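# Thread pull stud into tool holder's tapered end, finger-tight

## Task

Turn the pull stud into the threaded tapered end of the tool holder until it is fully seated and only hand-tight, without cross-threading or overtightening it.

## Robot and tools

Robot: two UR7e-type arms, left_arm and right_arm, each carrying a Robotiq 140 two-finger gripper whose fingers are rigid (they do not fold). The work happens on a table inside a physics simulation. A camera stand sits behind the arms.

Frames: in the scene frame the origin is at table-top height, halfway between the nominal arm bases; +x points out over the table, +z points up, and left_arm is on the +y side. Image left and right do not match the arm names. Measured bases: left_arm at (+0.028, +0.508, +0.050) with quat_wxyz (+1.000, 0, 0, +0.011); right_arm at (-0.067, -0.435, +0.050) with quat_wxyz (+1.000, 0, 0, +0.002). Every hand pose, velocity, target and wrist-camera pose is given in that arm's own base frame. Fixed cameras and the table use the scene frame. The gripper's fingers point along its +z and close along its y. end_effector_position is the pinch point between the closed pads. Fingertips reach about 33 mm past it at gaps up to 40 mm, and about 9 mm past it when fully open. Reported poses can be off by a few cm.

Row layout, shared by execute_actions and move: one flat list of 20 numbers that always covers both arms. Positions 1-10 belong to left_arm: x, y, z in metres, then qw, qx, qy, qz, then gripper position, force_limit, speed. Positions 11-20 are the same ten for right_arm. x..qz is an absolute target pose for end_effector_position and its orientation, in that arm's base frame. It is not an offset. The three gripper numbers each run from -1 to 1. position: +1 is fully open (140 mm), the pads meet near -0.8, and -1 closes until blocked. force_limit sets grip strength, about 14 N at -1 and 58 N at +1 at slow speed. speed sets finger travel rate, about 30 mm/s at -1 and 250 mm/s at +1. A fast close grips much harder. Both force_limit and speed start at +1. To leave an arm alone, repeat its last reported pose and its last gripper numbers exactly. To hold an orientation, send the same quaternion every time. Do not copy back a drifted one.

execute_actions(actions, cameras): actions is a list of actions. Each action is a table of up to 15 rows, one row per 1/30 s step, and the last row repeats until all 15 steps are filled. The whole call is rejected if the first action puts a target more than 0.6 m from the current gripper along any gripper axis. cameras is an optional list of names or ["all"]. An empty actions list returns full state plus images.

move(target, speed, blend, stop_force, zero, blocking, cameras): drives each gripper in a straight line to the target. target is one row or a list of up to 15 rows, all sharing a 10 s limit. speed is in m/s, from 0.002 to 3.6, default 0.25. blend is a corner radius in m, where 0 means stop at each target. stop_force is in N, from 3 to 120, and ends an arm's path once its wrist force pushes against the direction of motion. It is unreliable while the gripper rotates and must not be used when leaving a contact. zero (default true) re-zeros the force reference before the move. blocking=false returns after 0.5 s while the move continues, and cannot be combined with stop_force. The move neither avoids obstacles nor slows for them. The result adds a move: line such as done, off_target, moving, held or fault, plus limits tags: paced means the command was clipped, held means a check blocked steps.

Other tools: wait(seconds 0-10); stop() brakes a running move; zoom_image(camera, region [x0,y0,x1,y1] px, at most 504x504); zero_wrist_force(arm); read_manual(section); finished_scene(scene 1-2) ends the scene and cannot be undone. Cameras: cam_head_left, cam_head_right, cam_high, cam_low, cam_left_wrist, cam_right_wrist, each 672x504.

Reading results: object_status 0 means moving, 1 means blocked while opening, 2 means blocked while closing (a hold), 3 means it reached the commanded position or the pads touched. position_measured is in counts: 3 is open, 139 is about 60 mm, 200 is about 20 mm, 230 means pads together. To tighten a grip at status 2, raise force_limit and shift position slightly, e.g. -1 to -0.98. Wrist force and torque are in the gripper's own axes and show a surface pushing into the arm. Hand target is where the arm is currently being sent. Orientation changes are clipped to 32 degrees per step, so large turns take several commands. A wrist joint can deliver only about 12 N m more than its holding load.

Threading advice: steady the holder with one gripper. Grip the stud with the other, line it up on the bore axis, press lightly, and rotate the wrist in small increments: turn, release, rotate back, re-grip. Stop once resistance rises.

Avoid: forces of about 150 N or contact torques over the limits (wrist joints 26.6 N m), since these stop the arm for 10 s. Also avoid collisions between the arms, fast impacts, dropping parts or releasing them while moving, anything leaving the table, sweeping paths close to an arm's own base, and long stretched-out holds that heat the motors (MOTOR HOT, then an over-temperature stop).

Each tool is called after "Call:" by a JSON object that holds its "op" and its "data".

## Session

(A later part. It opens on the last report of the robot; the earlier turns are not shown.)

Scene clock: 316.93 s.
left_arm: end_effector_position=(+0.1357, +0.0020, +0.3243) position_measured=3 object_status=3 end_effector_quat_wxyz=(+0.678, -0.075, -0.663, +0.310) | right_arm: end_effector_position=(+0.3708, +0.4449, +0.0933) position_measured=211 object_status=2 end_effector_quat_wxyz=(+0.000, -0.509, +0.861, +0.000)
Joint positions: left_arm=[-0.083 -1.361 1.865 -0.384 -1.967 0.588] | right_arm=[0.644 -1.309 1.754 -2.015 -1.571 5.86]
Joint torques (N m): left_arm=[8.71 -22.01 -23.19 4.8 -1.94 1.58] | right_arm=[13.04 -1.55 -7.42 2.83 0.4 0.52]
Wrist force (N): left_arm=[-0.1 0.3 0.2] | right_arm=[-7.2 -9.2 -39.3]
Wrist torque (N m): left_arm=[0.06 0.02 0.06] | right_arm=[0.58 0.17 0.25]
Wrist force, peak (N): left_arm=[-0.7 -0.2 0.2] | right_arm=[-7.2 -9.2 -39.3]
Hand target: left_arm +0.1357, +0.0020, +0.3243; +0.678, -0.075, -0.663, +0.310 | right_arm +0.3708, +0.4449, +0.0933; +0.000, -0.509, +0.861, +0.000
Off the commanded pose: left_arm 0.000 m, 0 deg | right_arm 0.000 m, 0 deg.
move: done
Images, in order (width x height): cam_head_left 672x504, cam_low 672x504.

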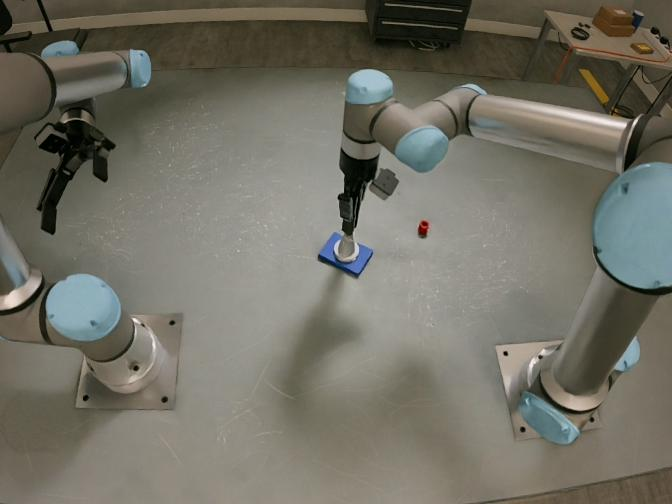

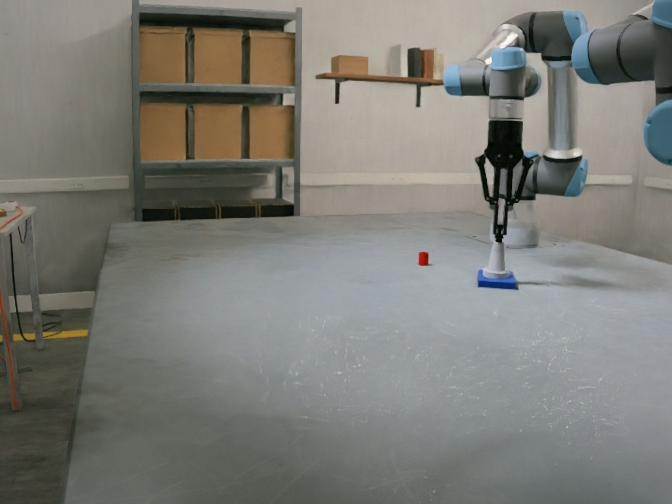

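Call:
{"op": "move", "data": {"target": [[0.1357,0.0020,0.3243,0.678,-0.075,-0.663,0.310,1,1,1,0.3706,0.4448,0.0936,0,0.9937,0.1122,0,-1,1,-1],[0.1357,0.0020,0.3243,0.678,-0.075,-0.663,0.310,1,1,1,0.3706,0.4448,0.0936,0,0.3035,0.9528,0,-1,1,-1]], "speed": 0.4}}

Call:
{"op": "move", "data": {"target": [0.1357,0.0020,0.3243,0.678,-0.075,-0.663,0.310,1,1,1,0.3706,0.4448,0.0936,0,-0.7459,0.6661,0,-1,1,-1], "speed": 0.4}}

Call:
{"op": "move", "data": {"target": [0.1357,0.0020,0.3243,0.678,-0.075,-0.663,0.310,1,1,1,0.3706,0.4448,0.0936,0,-0.9127,-0.4086,0,-1,1,-1], "speed": 0.4}}

Call:
{"op": "move", "data": {"target": [0.1357,0.0020,0.3243,0.678,-0.075,-0.663,0.310,1,1,1,0.3706,0.4448,0.0936,0,0,-1,0,-1,1,-1], "speed": 0.4}}

Scene clock: 338.30 s.
left_arm: end_effector_position=(+0.1357, +0.0020, +0.3243) position_measured=3 object_status=3 end_effector_quat_wxyz=(+0.678, -0.075, -0.663, +0.310) | right_arm: end_effector_position=(+0.3706, +0.4448, +0.0935) position_measured=211 object_status=2 end_effector_quat_wxyz=(+0.000, +0.304, +0.953, +0.000)
Joint positions: left_arm=[-0.083 -1.361 1.865 -0.384 -1.967 0.588] | right_arm=[0.644 -1.31 1.754 -2.015 -1.571 1.261]
Joint torques (N m): left_arm=[9.37 -22.39 -22.74 4.72 -2.05 1.58] | right_arm=[-9.09 -31.31 -1.85 0.45 1.51 -0.71]
Wrist force (N): left_arm=[0.0 0.1 0.2] | right_arm=[-3.9 1.5 -30.7]
Wrist torque (N m): left_arm=[0.03 -0.01 0.06] | right_arm=[0.13 0.12 0.25]
Wrist force, peak (N): left_arm=[0.0 0.7 0.1] | right_arm=[-6.9 -9.9 -39.6]
Hand target: left_arm +0.1357, +0.0020, +0.3243; +0.678, -0.075, -0.663, +0.310 | right_arm +0.3706, +0.4448, +0.0936; +0.000, +0.304, +0.953, +0.000
Off the commanded pose: left_arm 0.000 m, 0 deg | right_arm 0.000 m, 0 deg.
move: done

Scene clock: 341.73 s.
left_arm: end_effector_position=(+0.1357, +0.0020, +0.3243) position_measured=3 object_status=3 end_effector_quat_wxyz=(+0.678, -0.075, -0.663, +0.310) | right_arm: end_effector_position=(+0.3706, +0.4448, +0.0935) position_measured=211 object_status=2 end_effector_quat_wxyz=(+0.000, +0.746, -0.666, +0.000)
Joint positions: left_arm=[-0.083 -1.361 1.865 -0.384 -1.967 0.588] | right_arm=[0.644 -1.31 1.754 -2.015 -1.571 -1.04]
Joint torques (N m): left_arm=[8.82 -21.78 -23.16 4.93 -2.02 1.61] | right_arm=[-1.83 -36.12 -4.52 1.21 4.23 -0.72]
Wrist force (N): left_arm=[0.2 0.1 -0.1] | right_arm=[7.0 -9.2 -20.8]
Wrist torque (N m): left_arm=[0.01 -0.06 0.06] | right_arm=[0.79 0.11 0.22]
Wrist force, peak (N): left_arm=[0.5 0.4 -0.1] | right_arm=[3.3 -10.0 -32.9]
Hand target: left_arm +0.1357, +0.0020, +0.3243; +0.678, -0.075, -0.663, +0.310 | right_arm +0.3706, +0.4448, +0.0936; +0.000, +0.746, -0.666, +0.000
Off the commanded pose: left_arm 0.000 m, 0 deg | right_arm 0.000 m, 0 deg.
move: done

Scene clock: 345.17 s.
left_arm: end_effector_position=(+0.1357, +0.0020, +0.3243) position_measured=3 object_status=3 end_effector_quat_wxyz=(+0.678, -0.075, -0.663, +0.310) | right_arm: end_effector_position=(+0.3706, +0.4448, +0.0935) position_measured=211 object_status=2 end_effector_quat_wxyz=(+0.000, +0.913, +0.409, +0.000)
Joint positions: left_arm=[-0.083 -1.361 1.865 -0.384 -1.967 0.588] | right_arm=[0.644 -1.31 1.754 -2.015 -1.571 -3.339]
Joint torques (N m): left_arm=[8.6 -21.42 -23.22 4.9 -2.03 1.53] | right_arm=[-1.1 -33.48 -4.84 0.11 5.94 -0.73]
Wrist force (N): left_arm=[0.1 -0.3 0.3] | right_arm=[-4.3 14.1 -26.5]
Wrist torque (N m): left_arm=[-0.06 -0.02 0.06] | right_arm=[-0.53 0.12 0.24]
Wrist force, peak (N): left_arm=[-0.1 0.6 -0.3] | right_arm=[-4.6 14.1 -26.6]
Hand target: left_arm +0.1357, +0.0020, +0.3243; +0.678, -0.075, -0.663, +0.310 | right_arm +0.3706, +0.4448, +0.0936; +0.000, +0.913, +0.409, +0.000
Off the commanded pose: left_arm 0.000 m, 0 deg | right_arm 0.000 m, 0 deg.
move: done

Scene clock: 348.60 s.
left_arm: end_effector_position=(+0.1357, +0.0020, +0.3243) position_measured=3 object_status=3 end_effector_quat_wxyz=(+0.678, -0.075, -0.663, +0.310) | right_arm: end_effector_position=(+0.3706, +0.4448, +0.0935) position_measured=211 object_status=2 end_effector_quat_wxyz=(+0.000, +0.000, +1.000, +0.000)
Joint positions: left_arm=[-0.083 -1.361 1.865 -0.384 -1.967 0.588] | right_arm=[0.644 -1.31 1.754 -2.015 -1.571 -5.639]
Joint torques (N m): left_arm=[8.59 -22.23 -23.85 4.82 -2.09 1.67] | right_arm=[-6.36 -31.38 -3.92 -1.46 3.13 -0.63]
Wrist force (N): left_arm=[-0.3 0.1 -0.2] | right_arm=[-2.0 -6.5 -33.1]
Wrist torque (N m): left_arm=[0.02 0.06 0.06] | right_arm=[0.27 0.06 0.25]
Wrist force, peak (N): left_arm=[-0.4 0.5 0.1] | right_arm=[-1.8 -6.9 -34.0]
Hand target: left_arm +0.1357, +0.0020, +0.3243; +0.678, -0.075, -0.663, +0.310 | right_arm +0.3706, +0.4448, +0.0936; +0.000, +0.000, +1.000, +0.000
Off the commanded pose: left_arm 0.000 m, 0 deg | right_arm 0.000 m, 0 deg.
move: done

Call:
{"op": "move", "data": {"target": [[0.1357,0.0020,0.3243,0.678,-0.075,-0.663,0.310,1,1,1,0.3706,0.4448,0.0955,0,0,-1,0,-1,1,-1],[0.1357,0.0020,0.3243,0.678,-0.075,-0.663,0.310,1,1,1,0.3722,0.4432,0.0955,0.015,0,-1,-0.015,-1,1,-1]], "speed": 0.03, "cameras": ["cam_low","cam_head_left","cam_head_right"]}}

Call:
{"op": "zoom_image", "data": {"camera": "cam_low", "region": [470, 180, 540, 300]}}

Call:
{"op": "zoom_image", "data": {"camera": "cam_head_left", "region": [310, 170, 390, 280]}}

Call:
{"op": "zoom_image", "data": {"camera": "cam_head_right", "region": [300, 170, 380, 280]}}

Scene clock: 375.93 s.
left_arm: end_effector_position=(+0.1357, +0.0020, +0.3243) position_measured=3 object_status=3 end_effector_quat_wxyz=(+0.678, -0.075, -0.663, +0.310) | right_arm: end_effector_position=(+0.3722, +0.4432, +0.0955) position_measured=211 object_status=2 end_effector_quat_wxyz=(-0.015, +0.000, +1.000, +0.015) end_effector_velocity=(+0.000, +0.000, +0.000) end_effector_angular_velocity=(-0.004, -0.003, +0.000)
Joint positions: left_arm=[-0.083 -1.361 1.865 -0.384 -1.967 0.588] | right_arm=[0.616 -1.315 1.754 -2.002 -1.529 -5.667]
Joint velocities: left_arm=[within noise] | right_arm=[0.002 0 0 -0.001 -0.005 0.002]
Joint torques (N m): left_arm=[8.27 -21.61 -23.04 4.77 -1.98 1.55] | right_arm=[8.09 -44.22 -18.31 -2.49 -1.97 0.65]
Wrist force (N): left_arm=[-0.2 0.3 -0.1] | right_arm=[-1.8 -0.7 -1.0]
Wrist torque (N m): left_arm=[0.06 0.02 0.06] | right_arm=[-0.10 0.13 0.34]
Wrist force, peak (N): left_arm=[-0.1 0.5 0.2] | right_arm=[-2.1 -6.3 -32.5]
Hand target: left_arm +0.1357, +0.0020, +0.3243; +0.678, -0.075, -0.663, +0.310 | right_arm +0.3722, +0.4432, +0.0955; -0.015, +0.000, +1.000, +0.015
Off the commanded pose: left_arm 0.000 m, 0 deg | right_arm 0.000 m, 0 deg.
move: done
Images, in order (width x height): cam_head_left 672x504, cam_head_right 672x504, cam_low 672x504.

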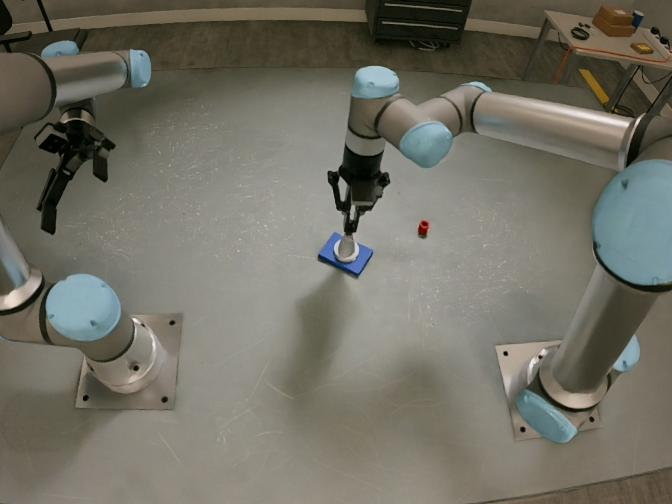

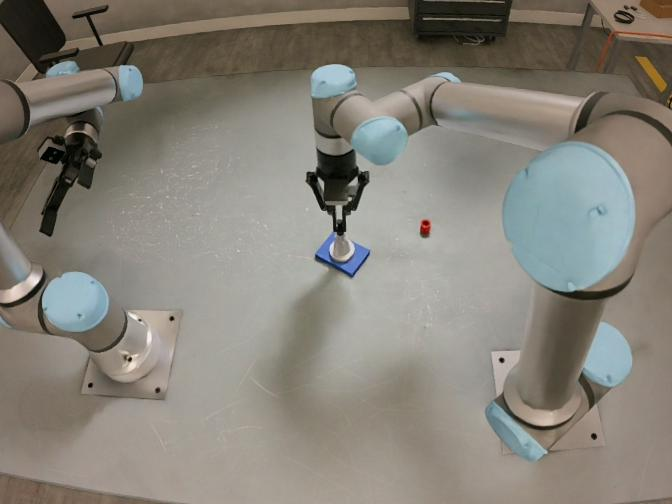

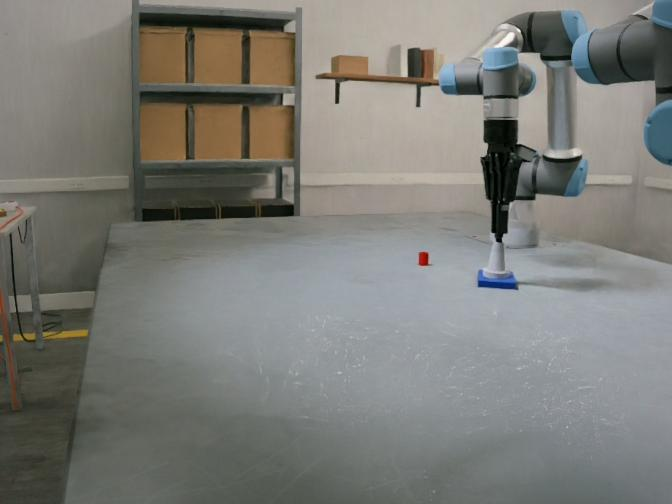

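Scaled by 4.200 from the camera's 672x504 image, which has a finer 960x720 frame.

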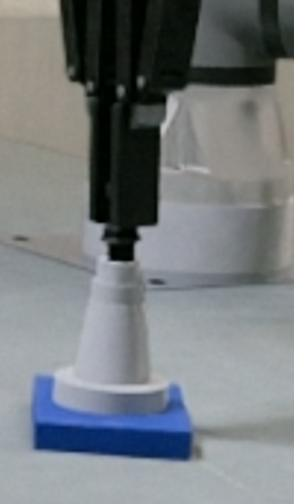

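Scaled by 4.582 from the camera's 672x504 image, which has a finer 960x720 frame.

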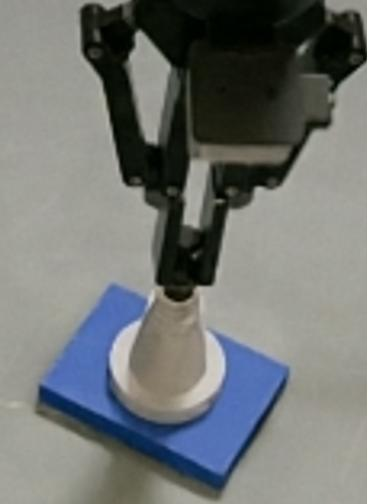

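Scaled by 4.582 from the camera's 672x504 image, which has a finer 960x720 frame.

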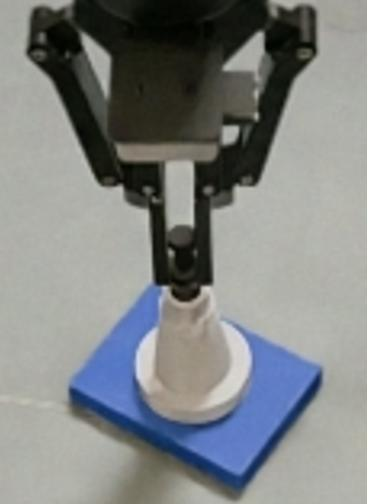

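Call:
{"op": "move", "data": {"target": [[0.1357,0.0020,0.3243,0.678,-0.075,-0.663,0.310,1,1,1,0.3713,0.4432,0.0949,0.006,0,-1,-0.015,-1,1,-1],[0.1357,0.0020,0.3243,0.678,-0.075,-0.663,0.310,1,1,1,0.3713,0.4432,0.0949,0.006,0,-1,-0.015,-0.6,0,-1],[0.1357,0.0020,0.3243,0.678,-0.075,-0.663,0.310,1,1,1,0.3713,0.4432,0.0949,0.006,0,-1,-0.015,-1,0,-1]], "speed": 0.03}}

Call:
{"op": "move", "data": {"target": [[0.1357,0.0020,0.3243,0.678,-0.075,-0.663,0.310,1,1,1,0.3713,0.4432,0.0945,0.0161,-0.9127,-0.4086,-0.0007,-1,0,-1],[0.1357,0.0020,0.3243,0.678,-0.075,-0.663,0.310,1,1,1,0.3713,0.4432,0.0941,0.0072,-0.7459,0.6661,0.0145,-1,0,-1]], "speed": 0.45, "stop_force": 35}}

Call:
{"op": "move", "data": {"target": [0.1357,0.0020,0.3243,0.678,-0.075,-0.663,0.310,1,1,1,0.3713,0.4432,0.0939,-0.0103,0.3035,0.9528,0.0125,-1,0,-1], "speed": 0.4, "stop_force": 35}}

Call:
{"op": "move", "data": {"target": [0.1357,0.0020,0.3243,0.678,-0.075,-0.663,0.310,1,1,1,0.3713,0.4432,0.0936,-0.0156,0.9937,0.1122,-0.0043,-1,0,-1], "speed": 0.4, "stop_force": 35}}

Scene clock: 396.40 s.
left_arm: end_effector_position=(+0.1357, +0.0020, +0.3243) position_measured=3 object_status=3 end_effector_quat_wxyz=(+0.678, -0.075, -0.663, +0.310) | right_arm: end_effector_position=(+0.3713, +0.4432, +0.0949) position_measured=211 object_status=0 end_effector_quat_wxyz=(-0.006, +0.000, +1.000, +0.015)
Joint positions: left_arm=[-0.083 -1.361 1.865 -0.384 -1.967 0.588] | right_arm=[0.623 -1.323 1.769 -2.025 -1.539 -5.66]
Joint torques (N m): left_arm=[8.36 -21.85 -22.71 4.81 -2.01 1.58] | right_arm=[-9.02 -18.87 -29.82 -1.29 1.72 -0.61]
Wrist force (N): left_arm=[0.2 0.2 0.1] | right_arm=[-1.7 -0.8 -7.2]
Wrist torque (N m): left_arm=[0.03 -0.04 0.06] | right_arm=[-0.11 0.13 0.21]
Wrist force, peak (N): left_arm=[0.1 0.6 -0.2] | right_arm=[-1.7 -0.8 -7.2]
Hand target: left_arm +0.1357, +0.0020, +0.3243; +0.678, -0.075, -0.663, +0.310 | right_arm +0.3713, +0.4432, +0.0949; -0.006, +0.000, +1.000, +0.015
Off the commanded pose: left_arm 0.000 m, 0 deg | right_arm 0.000 m, 0 deg.
move: done

Scene clock: 402.67 s.
left_arm: end_effector_position=(+0.1357, +0.0020, +0.3243) position_measured=3 object_status=3 end_effector_quat_wxyz=(+0.678, -0.075, -0.663, +0.310) | right_arm: end_effector_position=(+0.3713, +0.4432, +0.0941) position_measured=211 object_status=2 end_effector_quat_wxyz=(-0.007, +0.746, -0.666, -0.014)
Joint positions: left_arm=[-0.083 -1.361 1.865 -0.384 -1.967 0.588] | right_arm=[0.623 -1.322 1.771 -2.027 -1.539 -1.06]
Joint torques (N m): left_arm=[8.39 -21.73 -22.93 4.89 -2.09 1.51] | right_arm=[10.62 -14.93 -24.06 1.75 1.49 1.35]
Wrist force (N): left_arm=[0.1 0.0 0.0] | right_arm=[-2.7 -5.2 -14.3]
Wrist torque (N m): left_arm=[0.00 -0.03 0.06] | right_arm=[0.29 0.08 0.36]
Wrist force, peak (N): left_arm=[0.0 0.6 0.2] | right_arm=[-3.8 -5.4 -17.2]
Hand target: left_arm +0.1357, +0.0020, +0.3243; +0.678, -0.075, -0.663, +0.310 | right_arm +0.3713, +0.4432, +0.0941; -0.007, +0.746, -0.666, -0.014
Off the commanded pose: left_arm 0.000 m, 0 deg | right_arm 0.000 m, 0 deg.
move: done

Scene clock: 406.57 s.
left_arm: end_effector_position=(+0.1357, +0.0020, +0.3243) position_measured=3 object_status=3 end_effector_quat_wxyz=(+0.678, -0.075, -0.663, +0.310) | right_arm: end_effector_position=(+0.3713, +0.4432, +0.0939) position_measured=211 object_status=2 end_effector_quat_wxyz=(-0.010, +0.303, +0.953, +0.012)
Joint positions: left_arm=[-0.083 -1.361 1.865 -0.384 -1.967 0.588] | right_arm=[0.623 -1.322 1.771 -2.028 -1.539 1.24]
Joint torques (N m): left_arm=[7.56 -21.75 -21.68 4.76 -2.1 1.54] | right_arm=[9.72 -8.48 -19.33 1.48 1.56 1.55]
Wrist force (N): left_arm=[-0.2 0.1 0.1] | right_arm=[-2.6 1.2 -27.6]
Wrist torque (N m): left_arm=[0.02 0.04 0.06] | right_arm=[-0.13 0.08 0.33]
Wrist force, peak (N): left_arm=[-0.1 0.4 0.4] | right_arm=[-2.0 2.8 -30.4]
Hand target: left_arm +0.1357, +0.0020, +0.3243; +0.678, -0.075, -0.663, +0.310 | right_arm +0.3713, +0.4432, +0.0939; -0.010, +0.303, +0.953, +0.012
Off the commanded pose: left_arm 0.000 m, 0 deg | right_arm 0.000 m, 0 deg.
move: done

Scene clock: 410.40 s.
left_arm: end_effector_position=(+0.1357, +0.0020, +0.3243) position_measured=3 object_status=3 end_effector_quat_wxyz=(+0.678, -0.075, -0.663, +0.310) | right_arm: end_effector_position=(+0.3713, +0.4432, +0.0936) position_measured=211 object_status=2 end_effector_quat_wxyz=(-0.016, +0.994, +0.112, -0.004)
Joint positions: left_arm=[-0.083 -1.361 1.865 -0.384 -1.967 0.588] | right_arm=[0.623 -1.321 1.771 -2.028 -1.539 3.54]
Joint torques (N m): left_arm=[8.52 -21.53 -22.6 4.82 -1.97 1.47] | right_arm=[10.23 -7.85 -20.38 0.82 1.08 1.51]
Wrist force (N): left_arm=[-0.3 0.1 0.2] | right_arm=[0.2 2.1 -28.4]
Wrist torque (N m): left_arm=[0.01 0.06 0.06] | right_arm=[-0.16 0.14 0.30]
Wrist force, peak (N): left_arm=[-0.5 0.4 0.3] | right_arm=[1.7 1.3 -30.5]
Hand target: left_arm +0.1357, +0.0020, +0.3243; +0.678, -0.075, -0.663, +0.310 | right_arm +0.3713, +0.4432, +0.0936; -0.016, +0.994, +0.112, -0.004
Off the commanded pose: left_arm 0.000 m, 0 deg | right_arm 0.000 m, 0 deg.
move: done

Call:
{"op": "move", "data": {"target": [0.1357,0.0020,0.3243,0.678,-0.075,-0.663,0.310,1,1,1,0.3713,0.4432,0.0931,-0.0025,0.5086,-0.861,-0.0160,-1,0,-1], "speed": 0.6, "stop_force": 35, "cameras": ["cam_low"]}}

Call:
{"op": "zoom_image", "data": {"camera": "cam_low", "region": [450, 180, 550, 280]}}

Scene clock: 439.30 s.
left_arm: end_effector_position=(+0.1357, +0.0020, +0.3243) position_measured=3 object_status=3 end_effector_quat_wxyz=(+0.678, -0.075, -0.663, +0.310) | right_arm: end_effector_position=(+0.3713, +0.4432, +0.0931) position_measured=211 object_status=2 end_effector_quat_wxyz=(+0.003, -0.509, +0.861, +0.016)
Joint positions: left_arm=[-0.083 -1.361 1.865 -0.384 -1.967 0.588] | right_arm=[0.623 -1.321 1.772 -2.03 -1.539 5.84]
Joint torques (N m): left_arm=[8.82 -21.78 -22.6 4.78 -1.97 1.54] | right_arm=[7.11 3.98 -7.86 6.2 3.02 1.53]
Wrist force (N): left_arm=[0.1 0.0 -0.2] | right_arm=[-8.8 -7.3 -47.4]
Wrist torque (N m): left_arm=[0.00 -0.02 0.06] | right_arm=[0.37 0.10 0.24]
Wrist force, peak (N): left_arm=[0.1 0.7 0.2] | right_arm=[-9.5 -6.9 -48.3]
Hand target: left_arm +0.1357, +0.0020, +0.3243; +0.678, -0.075, -0.663, +0.310 | right_arm +0.3713, +0.4432, +0.0931; +0.002, -0.509, +0.861, +0.016
Off the commanded pose: left_arm 0.000 m, 0 deg | right_arm 0.000 m, 0 deg.
move: done
Images, in order (width x height): cam_low 672x504.

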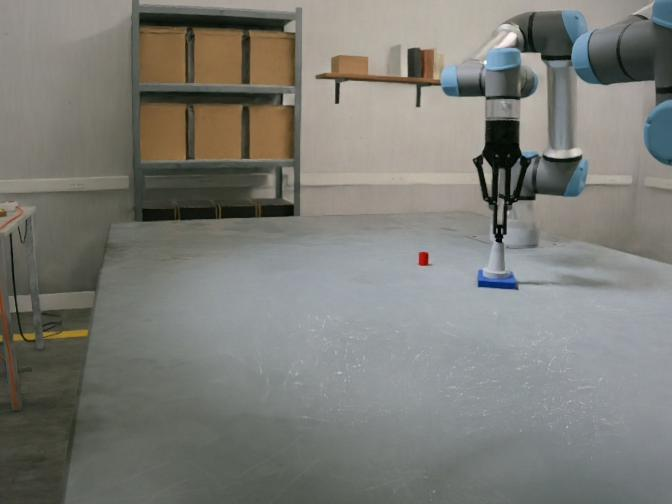

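Scaled by 5.040 from the camera's 672x504 image, which has a finer 960x720 frame.

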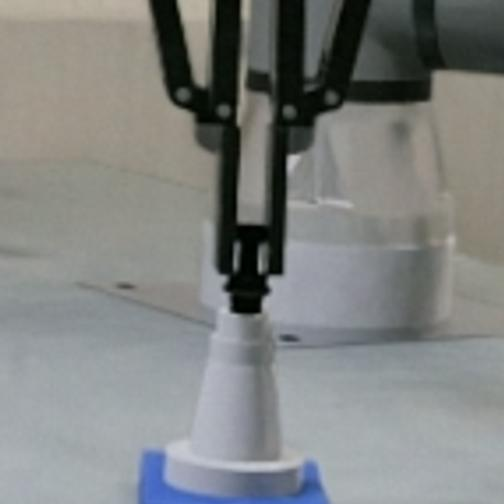

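Call:
{"op": "execute_actions", "data": {"actions": []}}

Call:
{"op": "zoom_image", "data": {"camera": "cam_low", "region": [475, 225, 525, 295]}}

Call:
{"op": "zoom_image", "data": {"camera": "cam_low", "region": [470, 110, 540, 210]}}

Call:
{"op": "zoom_image", "data": {"camera": "cam_right_wrist", "region": [180, 100, 500, 500]}}

Scene clock: 458.57 s.
left_arm: end_effector_position=(+0.1357, +0.0020, +0.3243) position_measured=3 object_status=3 end_effector_quat_wxyz=(+0.678, -0.075, -0.663, +0.310) | right_arm: end_effector_position=(+0.3713, +0.4432, +0.0931) position_measured=211 object_status=2 end_effector_quat_wxyz=(+0.002, -0.509, +0.861, +0.016)
Joint positions: left_arm=[-0.083 -1.361 1.865 -0.384 -1.967 0.588] | right_arm=[0.623 -1.321 1.772 -2.03 -1.539 5.84]
Joint velocities: within noise
Joint torques (N m): left_arm=[8.37 -21.79 -23.01 4.82 -1.91 1.52] | right_arm=[-3.65 3.71 -6.64 6.21 3.01 1.53]
Wrist force (N): left_arm=[0.0 0.4 0.2] | right_arm=[-8.8 -7.4 -47.5]
Wrist torque (N m): left_arm=[0.08 -0.01 0.06] | right_arm=[0.37 0.09 0.23]
Wrist force, peak (N): left_arm=[0.1 0.6 0.0] | right_arm=[-8.6 -7.4 -47.9]
Hand target: left_arm +0.1357, +0.0020, +0.3243; +0.678, -0.075, -0.663, +0.310 | right_arm +0.3713, +0.4432, +0.0931; +0.002, -0.509, +0.861, +0.016
Tool commands: left_gripper/position=+1.0 left_gripper/force_limit=+1.0 left_gripper/speed=+1.0 right_gripper/position=-1.0 right_gripper/force_limit=+0.0 right_gripper/speed=-1.0
Off the commanded pose: left_arm 0.000 m, 0 deg | right_arm 0.000 m, 0 deg.

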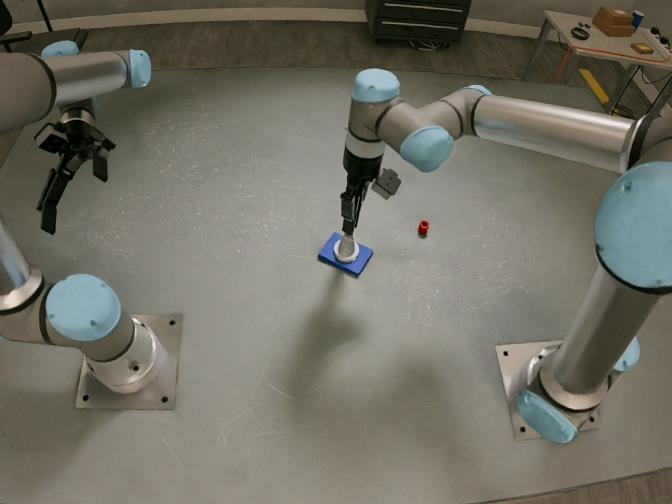

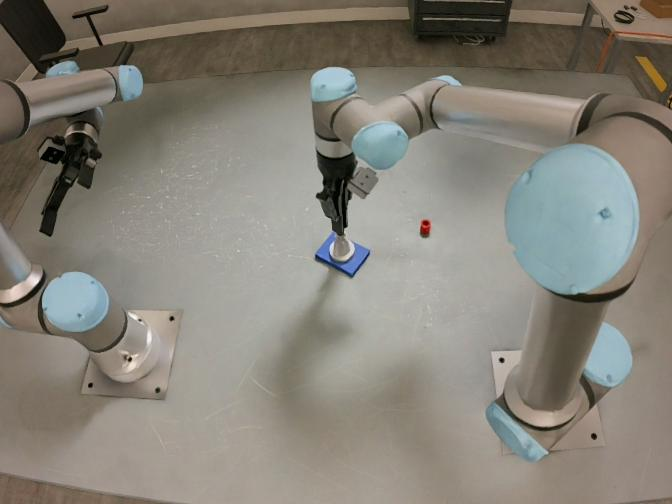

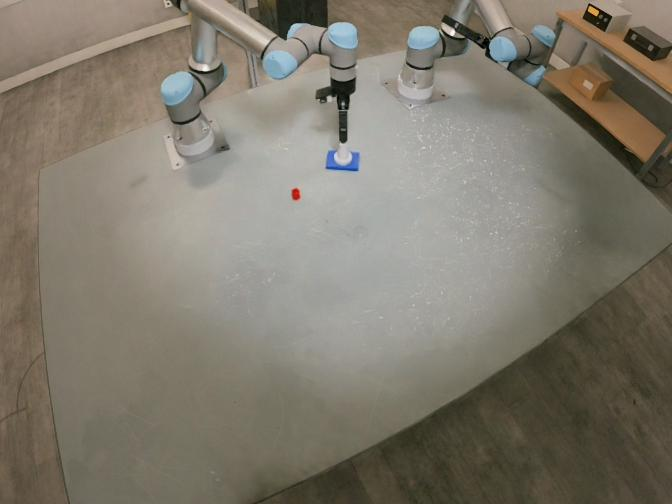

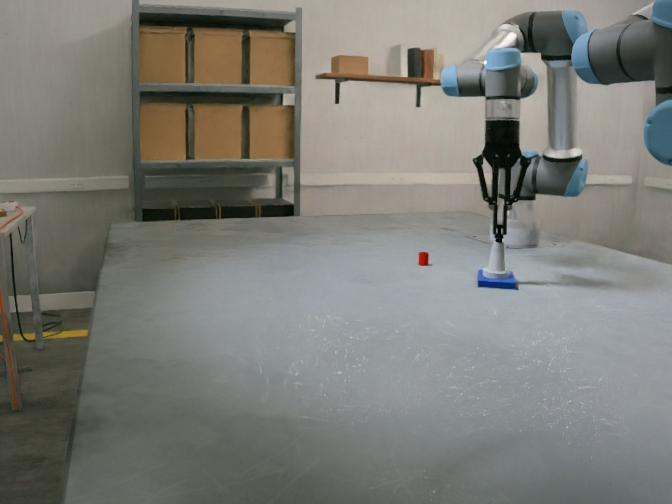

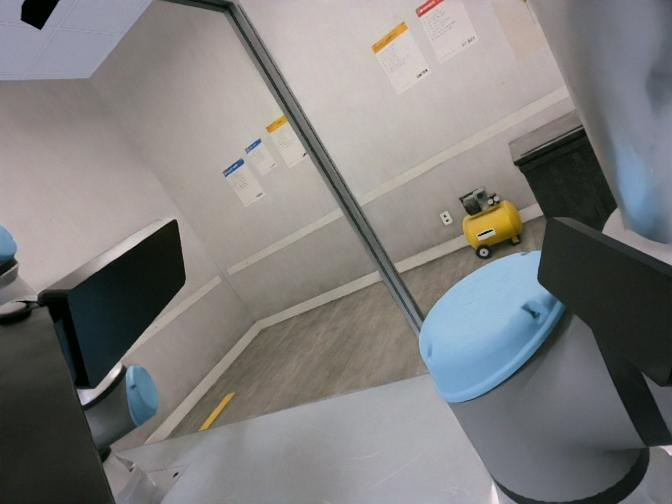

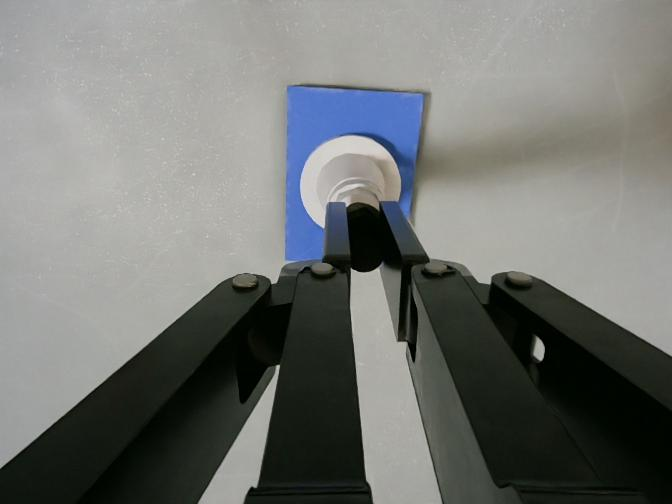

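Scaled by 7.200 from the camera's 672x504 image, which has a finer 960x720 frame.

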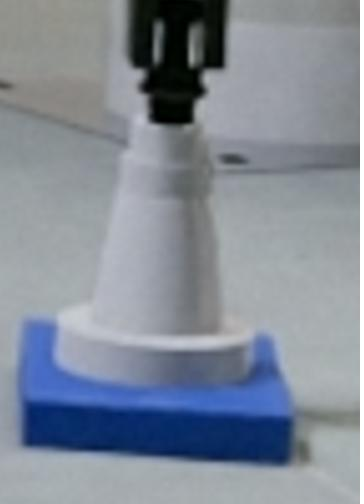

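Scaled by 5.040 from the camera's 672x504 image, which has a finer 960x720 frame.

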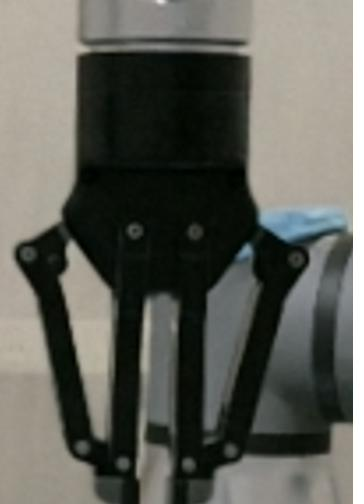

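Scaled by 1.260 from the camera's 672x504 image, which has a finer 960x720 frame.

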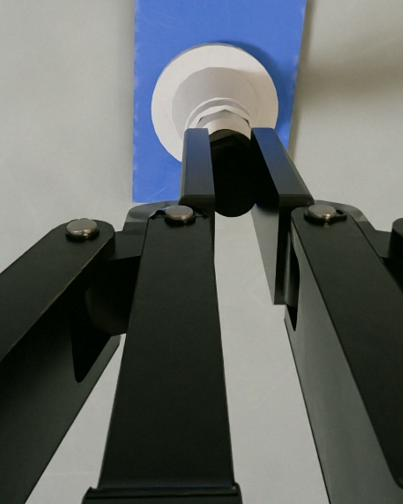

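Call:
{"op": "zoom_image", "data": {"camera": "cam_high", "region": [320, 110, 370, 180]}}

Call:
{"op": "zoom_image", "data": {"camera": "cam_head_left", "region": [310, 200, 380, 290]}}

Call:
{"op": "zoom_image", "data": {"camera": "cam_right_wrist", "region": [260, 70, 460, 280]}}

Scaled by 7.200 from the camera's 672x504 image, which has a finer 960x720 frame.

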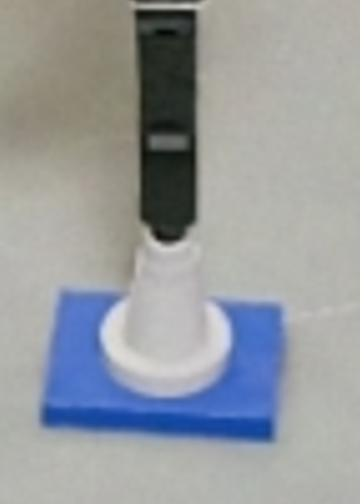

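Scaled by 5.600 from the camera's 672x504 image, which has a finer 960x720 frame.

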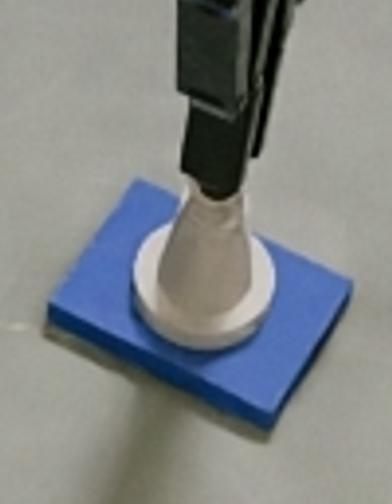

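Scaled by 2.400 from the camera's 672x504 image, which has a finer 960x720 frame.

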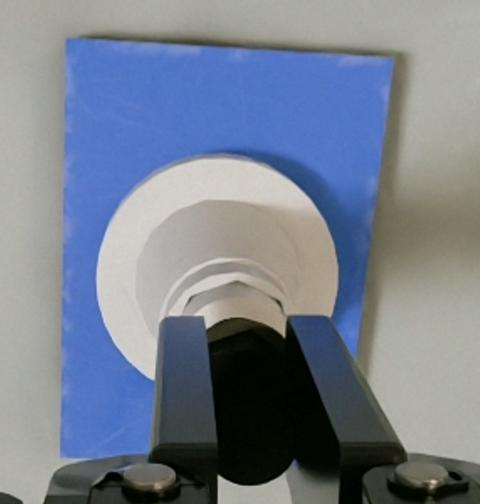

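Call:
{"op": "move", "data": {"target": [[0.1357,0.0020,0.3243,0.678,-0.075,-0.663,0.310,1,1,1,0.3713,0.4450,0.0953,0.0090,0.5086,-0.861,0.0034,-1,0,-1],[0.1357,0.0020,0.3243,0.678,-0.075,-0.663,0.310,1,1,1,0.3713,0.4450,0.0953,0.0068,0.9937,0.1122,-0.0068,-1,0,-1],[0.1357,0.0020,0.3243,0.678,-0.075,-0.663,0.310,1,1,1,0.3713,0.4450,0.0953,-0.0034,0.3035,0.9528,-0.0090,-1,0,-1],[0.1357,0.0020,0.3243,0.678,-0.075,-0.663,0.310,1,1,1,0.3713,0.4450,0.0953,-0.0096,-0.7459,0.6661,-0.0005,-1,0,-1],[0.1357,0.0020,0.3243,0.678,-0.075,-0.663,0.310,1,1,1,0.3713,0.4450,0.0953,-0.0044,-0.9127,-0.4086,0.0085,-1,0,-1],[0.1357,0.0020,0.3243,0.678,-0.075,-0.663,0.310,1,1,1,0.3713,0.4450,0.0953,0.006,0,-1,0.0075,-1,0,-1]], "speed": 1.0, "cameras": ["cam_low"]}}

Call:
{"op": "zoom_image", "data": {"camera": "cam_low", "region": [475, 225, 525, 295]}}

Call:
{"op": "move", "data": {"target": [0.1357,0.0020,0.3243,0.678,-0.075,-0.663,0.310,1,1,1,0.3713,0.4450,0.0925,0.006,0,-1,0.0075,-1,0,-1], "speed": 0.005, "stop_force": 15}}

Scene clock: 509.63 s.
left_arm: end_effector_position=(+0.1357, +0.0020, +0.3243) position_measured=3 object_status=3 end_effector_quat_wxyz=(+0.678, -0.075, -0.663, +0.310) | right_arm: end_effector_position=(+0.3713, +0.4450, +0.0953) position_measured=211 object_status=2 end_effector_quat_wxyz=(-0.006, +0.000, +1.000, -0.007)
Joint positions: left_arm=[-0.083 -1.361 1.865 -0.384 -1.967 0.588] | right_arm=[0.646 -1.299 1.73 -1.983 -1.575 -5.637]
Joint torques (N m): left_arm=[7.9 -21.77 -22.52 4.8 -1.98 1.7] | right_arm=[-5.43 -47.46 -17.21 -1.77 0.6 -0.69]
Wrist force (N): left_arm=[-0.1 0.1 -0.1] | right_arm=[-2.3 -0.3 -1.0]
Wrist torque (N m): left_arm=[0.02 0.02 0.06] | right_arm=[0.00 0.22 0.19]
Wrist force, peak (N): left_arm=[0.1 0.7 0.0] | right_arm=[-8.9 -7.4 -48.0]
Hand target: left_arm +0.1357, +0.0020, +0.3243; +0.678, -0.075, -0.663, +0.310 | right_arm +0.3713, +0.4450, +0.0953; -0.006, +0.000, +1.000, -0.007
Off the commanded pose: left_arm 0.000 m, 0 deg | right_arm 0.000 m, 0 deg.
move: done
Images, in order (width x height): cam_low 672x504.

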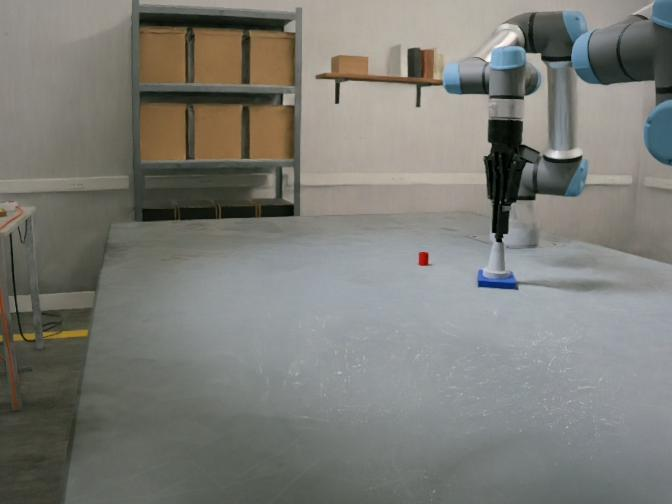

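Scaled by 7.200 from the camera's 672x504 image, which has a finer 960x720 frame.

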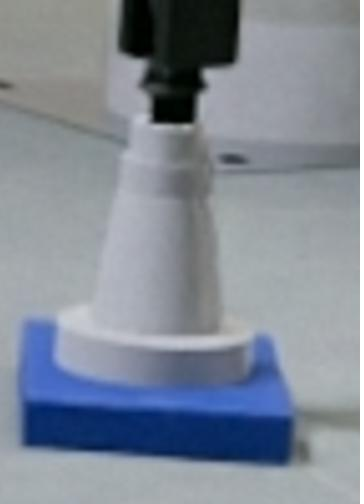

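Scene clock: 511.00 s.
left_arm: end_effector_position=(+0.1357, +0.0020, +0.3243) position_measured=3 object_status=3 end_effector_quat_wxyz=(+0.678, -0.075, -0.663, +0.310) | right_arm: end_effector_position=(+0.3714, +0.4451, +0.0942) position_measured=211 object_status=2 end_effector_quat_wxyz=(-0.006, +0.000, +1.000, -0.007)
Joint positions: left_arm=[-0.083 -1.361 1.865 -0.384 -1.967 0.588] | right_arm=[0.646 -1.298 1.731 -1.986 -1.575 -5.637]
Joint torques (N m): left_arm=[8.13 -21.61 -22.37 4.7 -1.91 1.6] | right_arm=[-3.04 -38.62 -24.32 1.21 -0.81 -0.79]
Wrist force (N): left_arm=[0.0 0.1 0.2] | right_arm=[-5.2 2.3 -16.4]
Wrist torque (N m): left_arm=[0.02 0.00 0.06] | right_arm=[-0.13 0.21 0.20]
Wrist force, peak (N): left_arm=[0.1 0.7 0.0] | right_arm=[-5.4 1.7 -23.4]
Hand target: left_arm +0.1357, +0.0020, +0.3243; +0.678, -0.075, -0.663, +0.310 | right_arm +0.3714, +0.4451, +0.0942; -0.006, +0.000, +1.000, -0.007
Off the commanded pose: left_arm 0.000 m, 0 deg | right_arm 0.002 m, 0 deg.
move: contact (right_arm)

Call:
{"op": "move", "data": {"target": [0.1357,0.0020,0.3243,0.678,-0.075,-0.663,0.310,1,1,1,0.3713,0.4450,0.0940,-0.0044,-0.9127,-0.4086,0.0085,-1,0,-1], "speed": 0.6}}

Call:
{"op": "move", "data": {"target": [0.1357,0.0020,0.3243,0.678,-0.075,-0.663,0.310,1,1,1,0.3713,0.4450,0.0940,-0.0096,-0.7459,0.6661,-0.0005,-1,0,-1], "speed": 0.6}}

Call:
{"op": "move", "data": {"target": [0.1357,0.0020,0.3243,0.678,-0.075,-0.663,0.310,1,1,1,0.3713,0.4450,0.0939,-0.0034,0.3035,0.9528,-0.0090,-1,0,-1], "speed": 0.6}}

Call:
{"op": "move", "data": {"target": [0.1357,0.0020,0.3243,0.678,-0.075,-0.663,0.310,1,1,1,0.3713,0.4450,0.0939,0.0068,0.9937,0.1122,-0.0068,-1,0,-1], "speed": 0.6}}

Scene clock: 521.13 s.
left_arm: end_effector_position=(+0.1357, +0.0020, +0.3243) position_measured=3 object_status=3 end_effector_quat_wxyz=(+0.678, -0.075, -0.663, +0.310) | right_arm: end_effector_position=(+0.3713, +0.4450, +0.0940) position_measured=211 object_status=2 end_effector_quat_wxyz=(+0.004, +0.913, +0.409, -0.009)
Joint positions: left_arm=[-0.083 -1.361 1.865 -0.384 -1.967 0.588] | right_arm=[0.646 -1.298 1.732 -1.986 -1.576 -3.338]
Joint torques (N m): left_arm=[8.02 -21.58 -22.25 4.79 -2.03 1.51] | right_arm=[8.64 -19.09 -26.79 0.85 1.66 0.75]
Wrist force (N): left_arm=[0.0 0.5 0.0] | right_arm=[2.2 6.3 -8.8]
Wrist torque (N m): left_arm=[0.10 0.00 0.06] | right_arm=[-0.34 0.20 0.33]
Wrist force, peak (N): left_arm=[-0.3 0.2 0.5] | right_arm=[-5.3 2.5 -16.9]
Hand target: left_arm +0.1357, +0.0020, +0.3243; +0.678, -0.075, -0.663, +0.310 | right_arm +0.3713, +0.4450, +0.0940; +0.004, +0.913, +0.409, -0.008
Off the commanded pose: left_arm 0.000 m, 0 deg | right_arm 0.000 m, 0 deg.
move: done

Scene clock: 523.67 s.
left_arm: end_effector_position=(+0.1357, +0.0020, +0.3243) position_measured=3 object_status=3 end_effector_quat_wxyz=(+0.678, -0.075, -0.663, +0.310) | right_arm: end_effector_position=(+0.3713, +0.4450, +0.0940) position_measured=211 object_status=2 end_effector_quat_wxyz=(+0.010, +0.746, -0.666, +0.001)
Joint positions: left_arm=[-0.083 -1.361 1.865 -0.384 -1.967 0.588] | right_arm=[0.646 -1.298 1.731 -1.986 -1.576 -1.038]
Joint torques (N m): left_arm=[7.95 -22.03 -22.97 4.69 -2.11 1.57] | right_arm=[6.75 -17.81 -23.89 1.57 0.8 0.76]
Wrist force (N): left_arm=[0.1 0.2 0.0] | right_arm=[-3.6 -8.1 -9.4]
Wrist torque (N m): left_arm=[0.04 -0.04 0.07] | right_arm=[0.50 0.16 0.30]
Wrist force, peak (N): left_arm=[0.0 0.6 0.3] | right_arm=[-3.8 -8.1 -9.5]
Hand target: left_arm +0.1357, +0.0020, +0.3243; +0.678, -0.075, -0.663, +0.310 | right_arm +0.3713, +0.4450, +0.0940; +0.010, +0.746, -0.666, +0.001
Off the commanded pose: left_arm 0.000 m, 0 deg | right_arm 0.000 m, 0 deg.
move: done

Scene clock: 526.20 s.
left_arm: end_effector_position=(+0.1357, +0.0020, +0.3243) position_measured=3 object_status=3 end_effector_quat_wxyz=(+0.678, -0.075, -0.663, +0.310) | right_arm: end_effector_position=(+0.3713, +0.4450, +0.0939) position_measured=211 object_status=2 end_effector_quat_wxyz=(-0.003, +0.303, +0.953, -0.009)
Joint positions: left_arm=[-0.083 -1.361 1.865 -0.384 -1.967 0.588] | right_arm=[0.646 -1.298 1.732 -1.986 -1.576 1.263]
Joint torques (N m): left_arm=[8.25 -22.25 -22.7 4.8 -2.07 1.45] | right_arm=[3.12 -15.64 -23.79 2.34 -0.95 0.86]
Wrist force (N): left_arm=[0.1 0.0 0.2] | right_arm=[-1.9 6.6 -12.9]
Wrist torque (N m): left_arm=[0.00 -0.03 0.06] | right_arm=[-0.33 0.19 0.34]
Wrist force, peak (N): left_arm=[0.4 0.4 -0.2] | right_arm=[-2.6 -0.6 -17.8]
Hand target: left_arm +0.1357, +0.0020, +0.3243; +0.678, -0.075, -0.663, +0.310 | right_arm +0.3713, +0.4450, +0.0939; -0.003, +0.303, +0.953, -0.009
Off the commanded pose: left_arm 0.000 m, 0 deg | right_arm 0.000 m, 0 deg.
move: done

Scene clock: 528.73 s.
left_arm: end_effector_position=(+0.1357, +0.0020, +0.3243) position_measured=3 object_status=3 end_effector_quat_wxyz=(+0.678, -0.075, -0.663, +0.310) | right_arm: end_effector_position=(+0.3713, +0.4450, +0.0939) position_measured=211 object_status=2 end_effector_quat_wxyz=(+0.007, +0.994, +0.112, -0.007)
Joint positions: left_arm=[-0.083 -1.361 1.865 -0.384 -1.967 0.588] | right_arm=[0.646 -1.298 1.732 -1.986 -1.576 3.563]
Joint torques (N m): left_arm=[8.26 -21.47 -22.52 4.81 -2.04 1.47] | right_arm=[2.72 -18.44 -28.37 -0.23 -0.62 0.64]
Wrist force (N): left_arm=[0.2 0.3 -0.2] | right_arm=[1.2 0.2 -8.6]
Wrist torque (N m): left_arm=[0.07 -0.03 0.06] | right_arm=[-0.05 0.14 0.32]
Wrist force, peak (N): left_arm=[0.2 0.4 0.4] | right_arm=[-1.4 7.6 -14.6]
Hand target: left_arm +0.1357, +0.0020, +0.3243; +0.678, -0.075, -0.663, +0.310 | right_arm +0.3713, +0.4450, +0.0939; +0.007, +0.994, +0.112, -0.007
Off the commanded pose: left_arm 0.000 m, 0 deg | right_arm 0.000 m, 0 deg.
move: done

Call:
{"op": "move", "data": {"target": [0.1357,0.0020,0.3243,0.678,-0.075,-0.663,0.310,1,1,1,0.3718,0.4451,0.0936,0.0090,0.5086,-0.861,0.0034,-1,0,-1], "speed": 0.6}}

Call:
{"op": "move", "data": {"target": [[0.1357,0.0020,0.3243,0.678,-0.075,-0.663,0.310,1,1,1,0.3718,0.4451,0.0936,0.0090,0.5086,-0.861,0.0034,-0.5,0,-0.5],[0.1357,0.0020,0.3243,0.678,-0.075,-0.663,0.310,1,1,1,0.3718,0.4451,0.0946,0.0090,0.5086,-0.861,0.0034,-0.5,0,-0.5]], "cameras": ["cam_low"]}}

Call:
{"op": "zoom_image", "data": {"camera": "cam_low", "region": [475, 225, 525, 295]}}

Scene clock: 543.27 s.
left_arm: end_effector_position=(+0.1357, +0.0020, +0.3243) position_measured=3 object_status=3 end_effector_quat_wxyz=(+0.678, -0.075, -0.663, +0.310) | right_arm: end_effector_position=(+0.3718, +0.4451, +0.0936) position_measured=211 object_status=2 end_effector_quat_wxyz=(-0.009, -0.509, +0.861, -0.003)
Joint positions: left_arm=[-0.083 -1.361 1.865 -0.384 -1.967 0.588] | right_arm=[0.646 -1.296 1.731 -1.987 -1.576 5.862]
Joint torques (N m): left_arm=[8.34 -21.9 -22.76 4.68 -2.07 1.52] | right_arm=[8.7 -8.83 -15.59 2.62 -0.08 0.71]
Wrist force (N): left_arm=[0.0 0.3 0.2] | right_arm=[-4.1 -1.8 -28.0]
Wrist torque (N m): left_arm=[0.06 0.00 0.06] | right_arm=[0.32 -0.02 0.26]
Wrist force, peak (N): left_arm=[-0.3 0.5 0.0] | right_arm=[-3.8 -1.9 -28.1]
Hand target: left_arm +0.1357, +0.0020, +0.3243; +0.678, -0.075, -0.663, +0.310 | right_arm +0.3718, +0.4451, +0.0936; -0.009, -0.509, +0.861, -0.003
Off the commanded pose: left_arm 0.000 m, 0 deg | right_arm 0.000 m, 0 deg.
move: done

Scene clock: 544.47 s.
left_arm: end_effector_position=(+0.1357, +0.0020, +0.3243) position_measured=3 object_status=3 end_effector_quat_wxyz=(+0.678, -0.075, -0.663, +0.310) | right_arm: end_effector_position=(+0.3718, +0.4451, +0.0946) position_measured=192 object_status=3 end_effector_quat_wxyz=(-0.009, -0.509, +0.861, -0.003)
Joint positions: left_arm=[-0.083 -1.361 1.865 -0.384 -1.967 0.588] | right_arm=[0.646 -1.297 1.729 -1.984 -1.576 5.862]
Joint torques (N m): left_arm=[7.34 -21.92 -22.57 4.71 -2.09 1.49] | right_arm=[2.56 -46.59 -32.16 -1.53 1.72 1.31]
Wrist force (N): left_arm=[-0.1 -0.1 0.0] | right_arm=[-1.2 0.4 -1.1]
Wrist torque (N m): left_arm=[-0.02 0.02 0.06] | right_arm=[0.17 -0.01 0.31]
Wrist force, peak (N): left_arm=[-0.2 0.5 -0.1] | right_arm=[-4.0 -2.0 -27.7]
Hand target: left_arm +0.1357, +0.0020, +0.3243; +0.678, -0.075, -0.663, +0.310 | right_arm +0.3718, +0.4451, +0.0946; -0.009, -0.509, +0.861, -0.003
Off the commanded pose: left_arm 0.000 m, 0 deg | right_arm 0.000 m, 0 deg.
move: done
Images, in order (width x height): cam_low 672x504.

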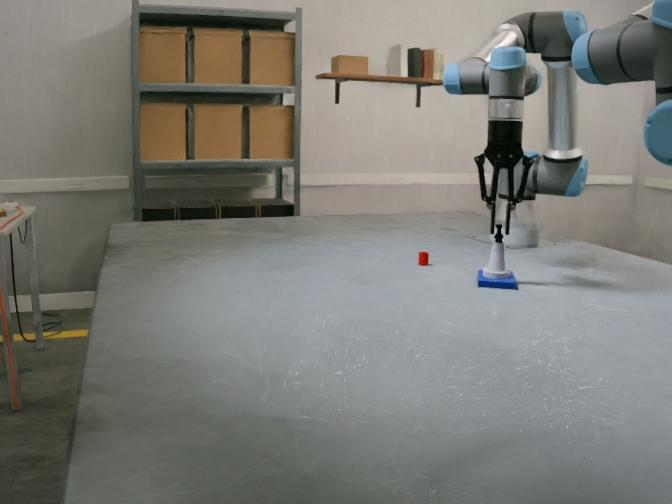

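Scaled by 7.200 from the camera's 672x504 image, which has a finer 960x720 frame.

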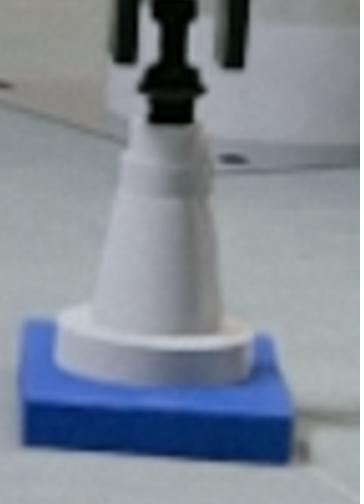

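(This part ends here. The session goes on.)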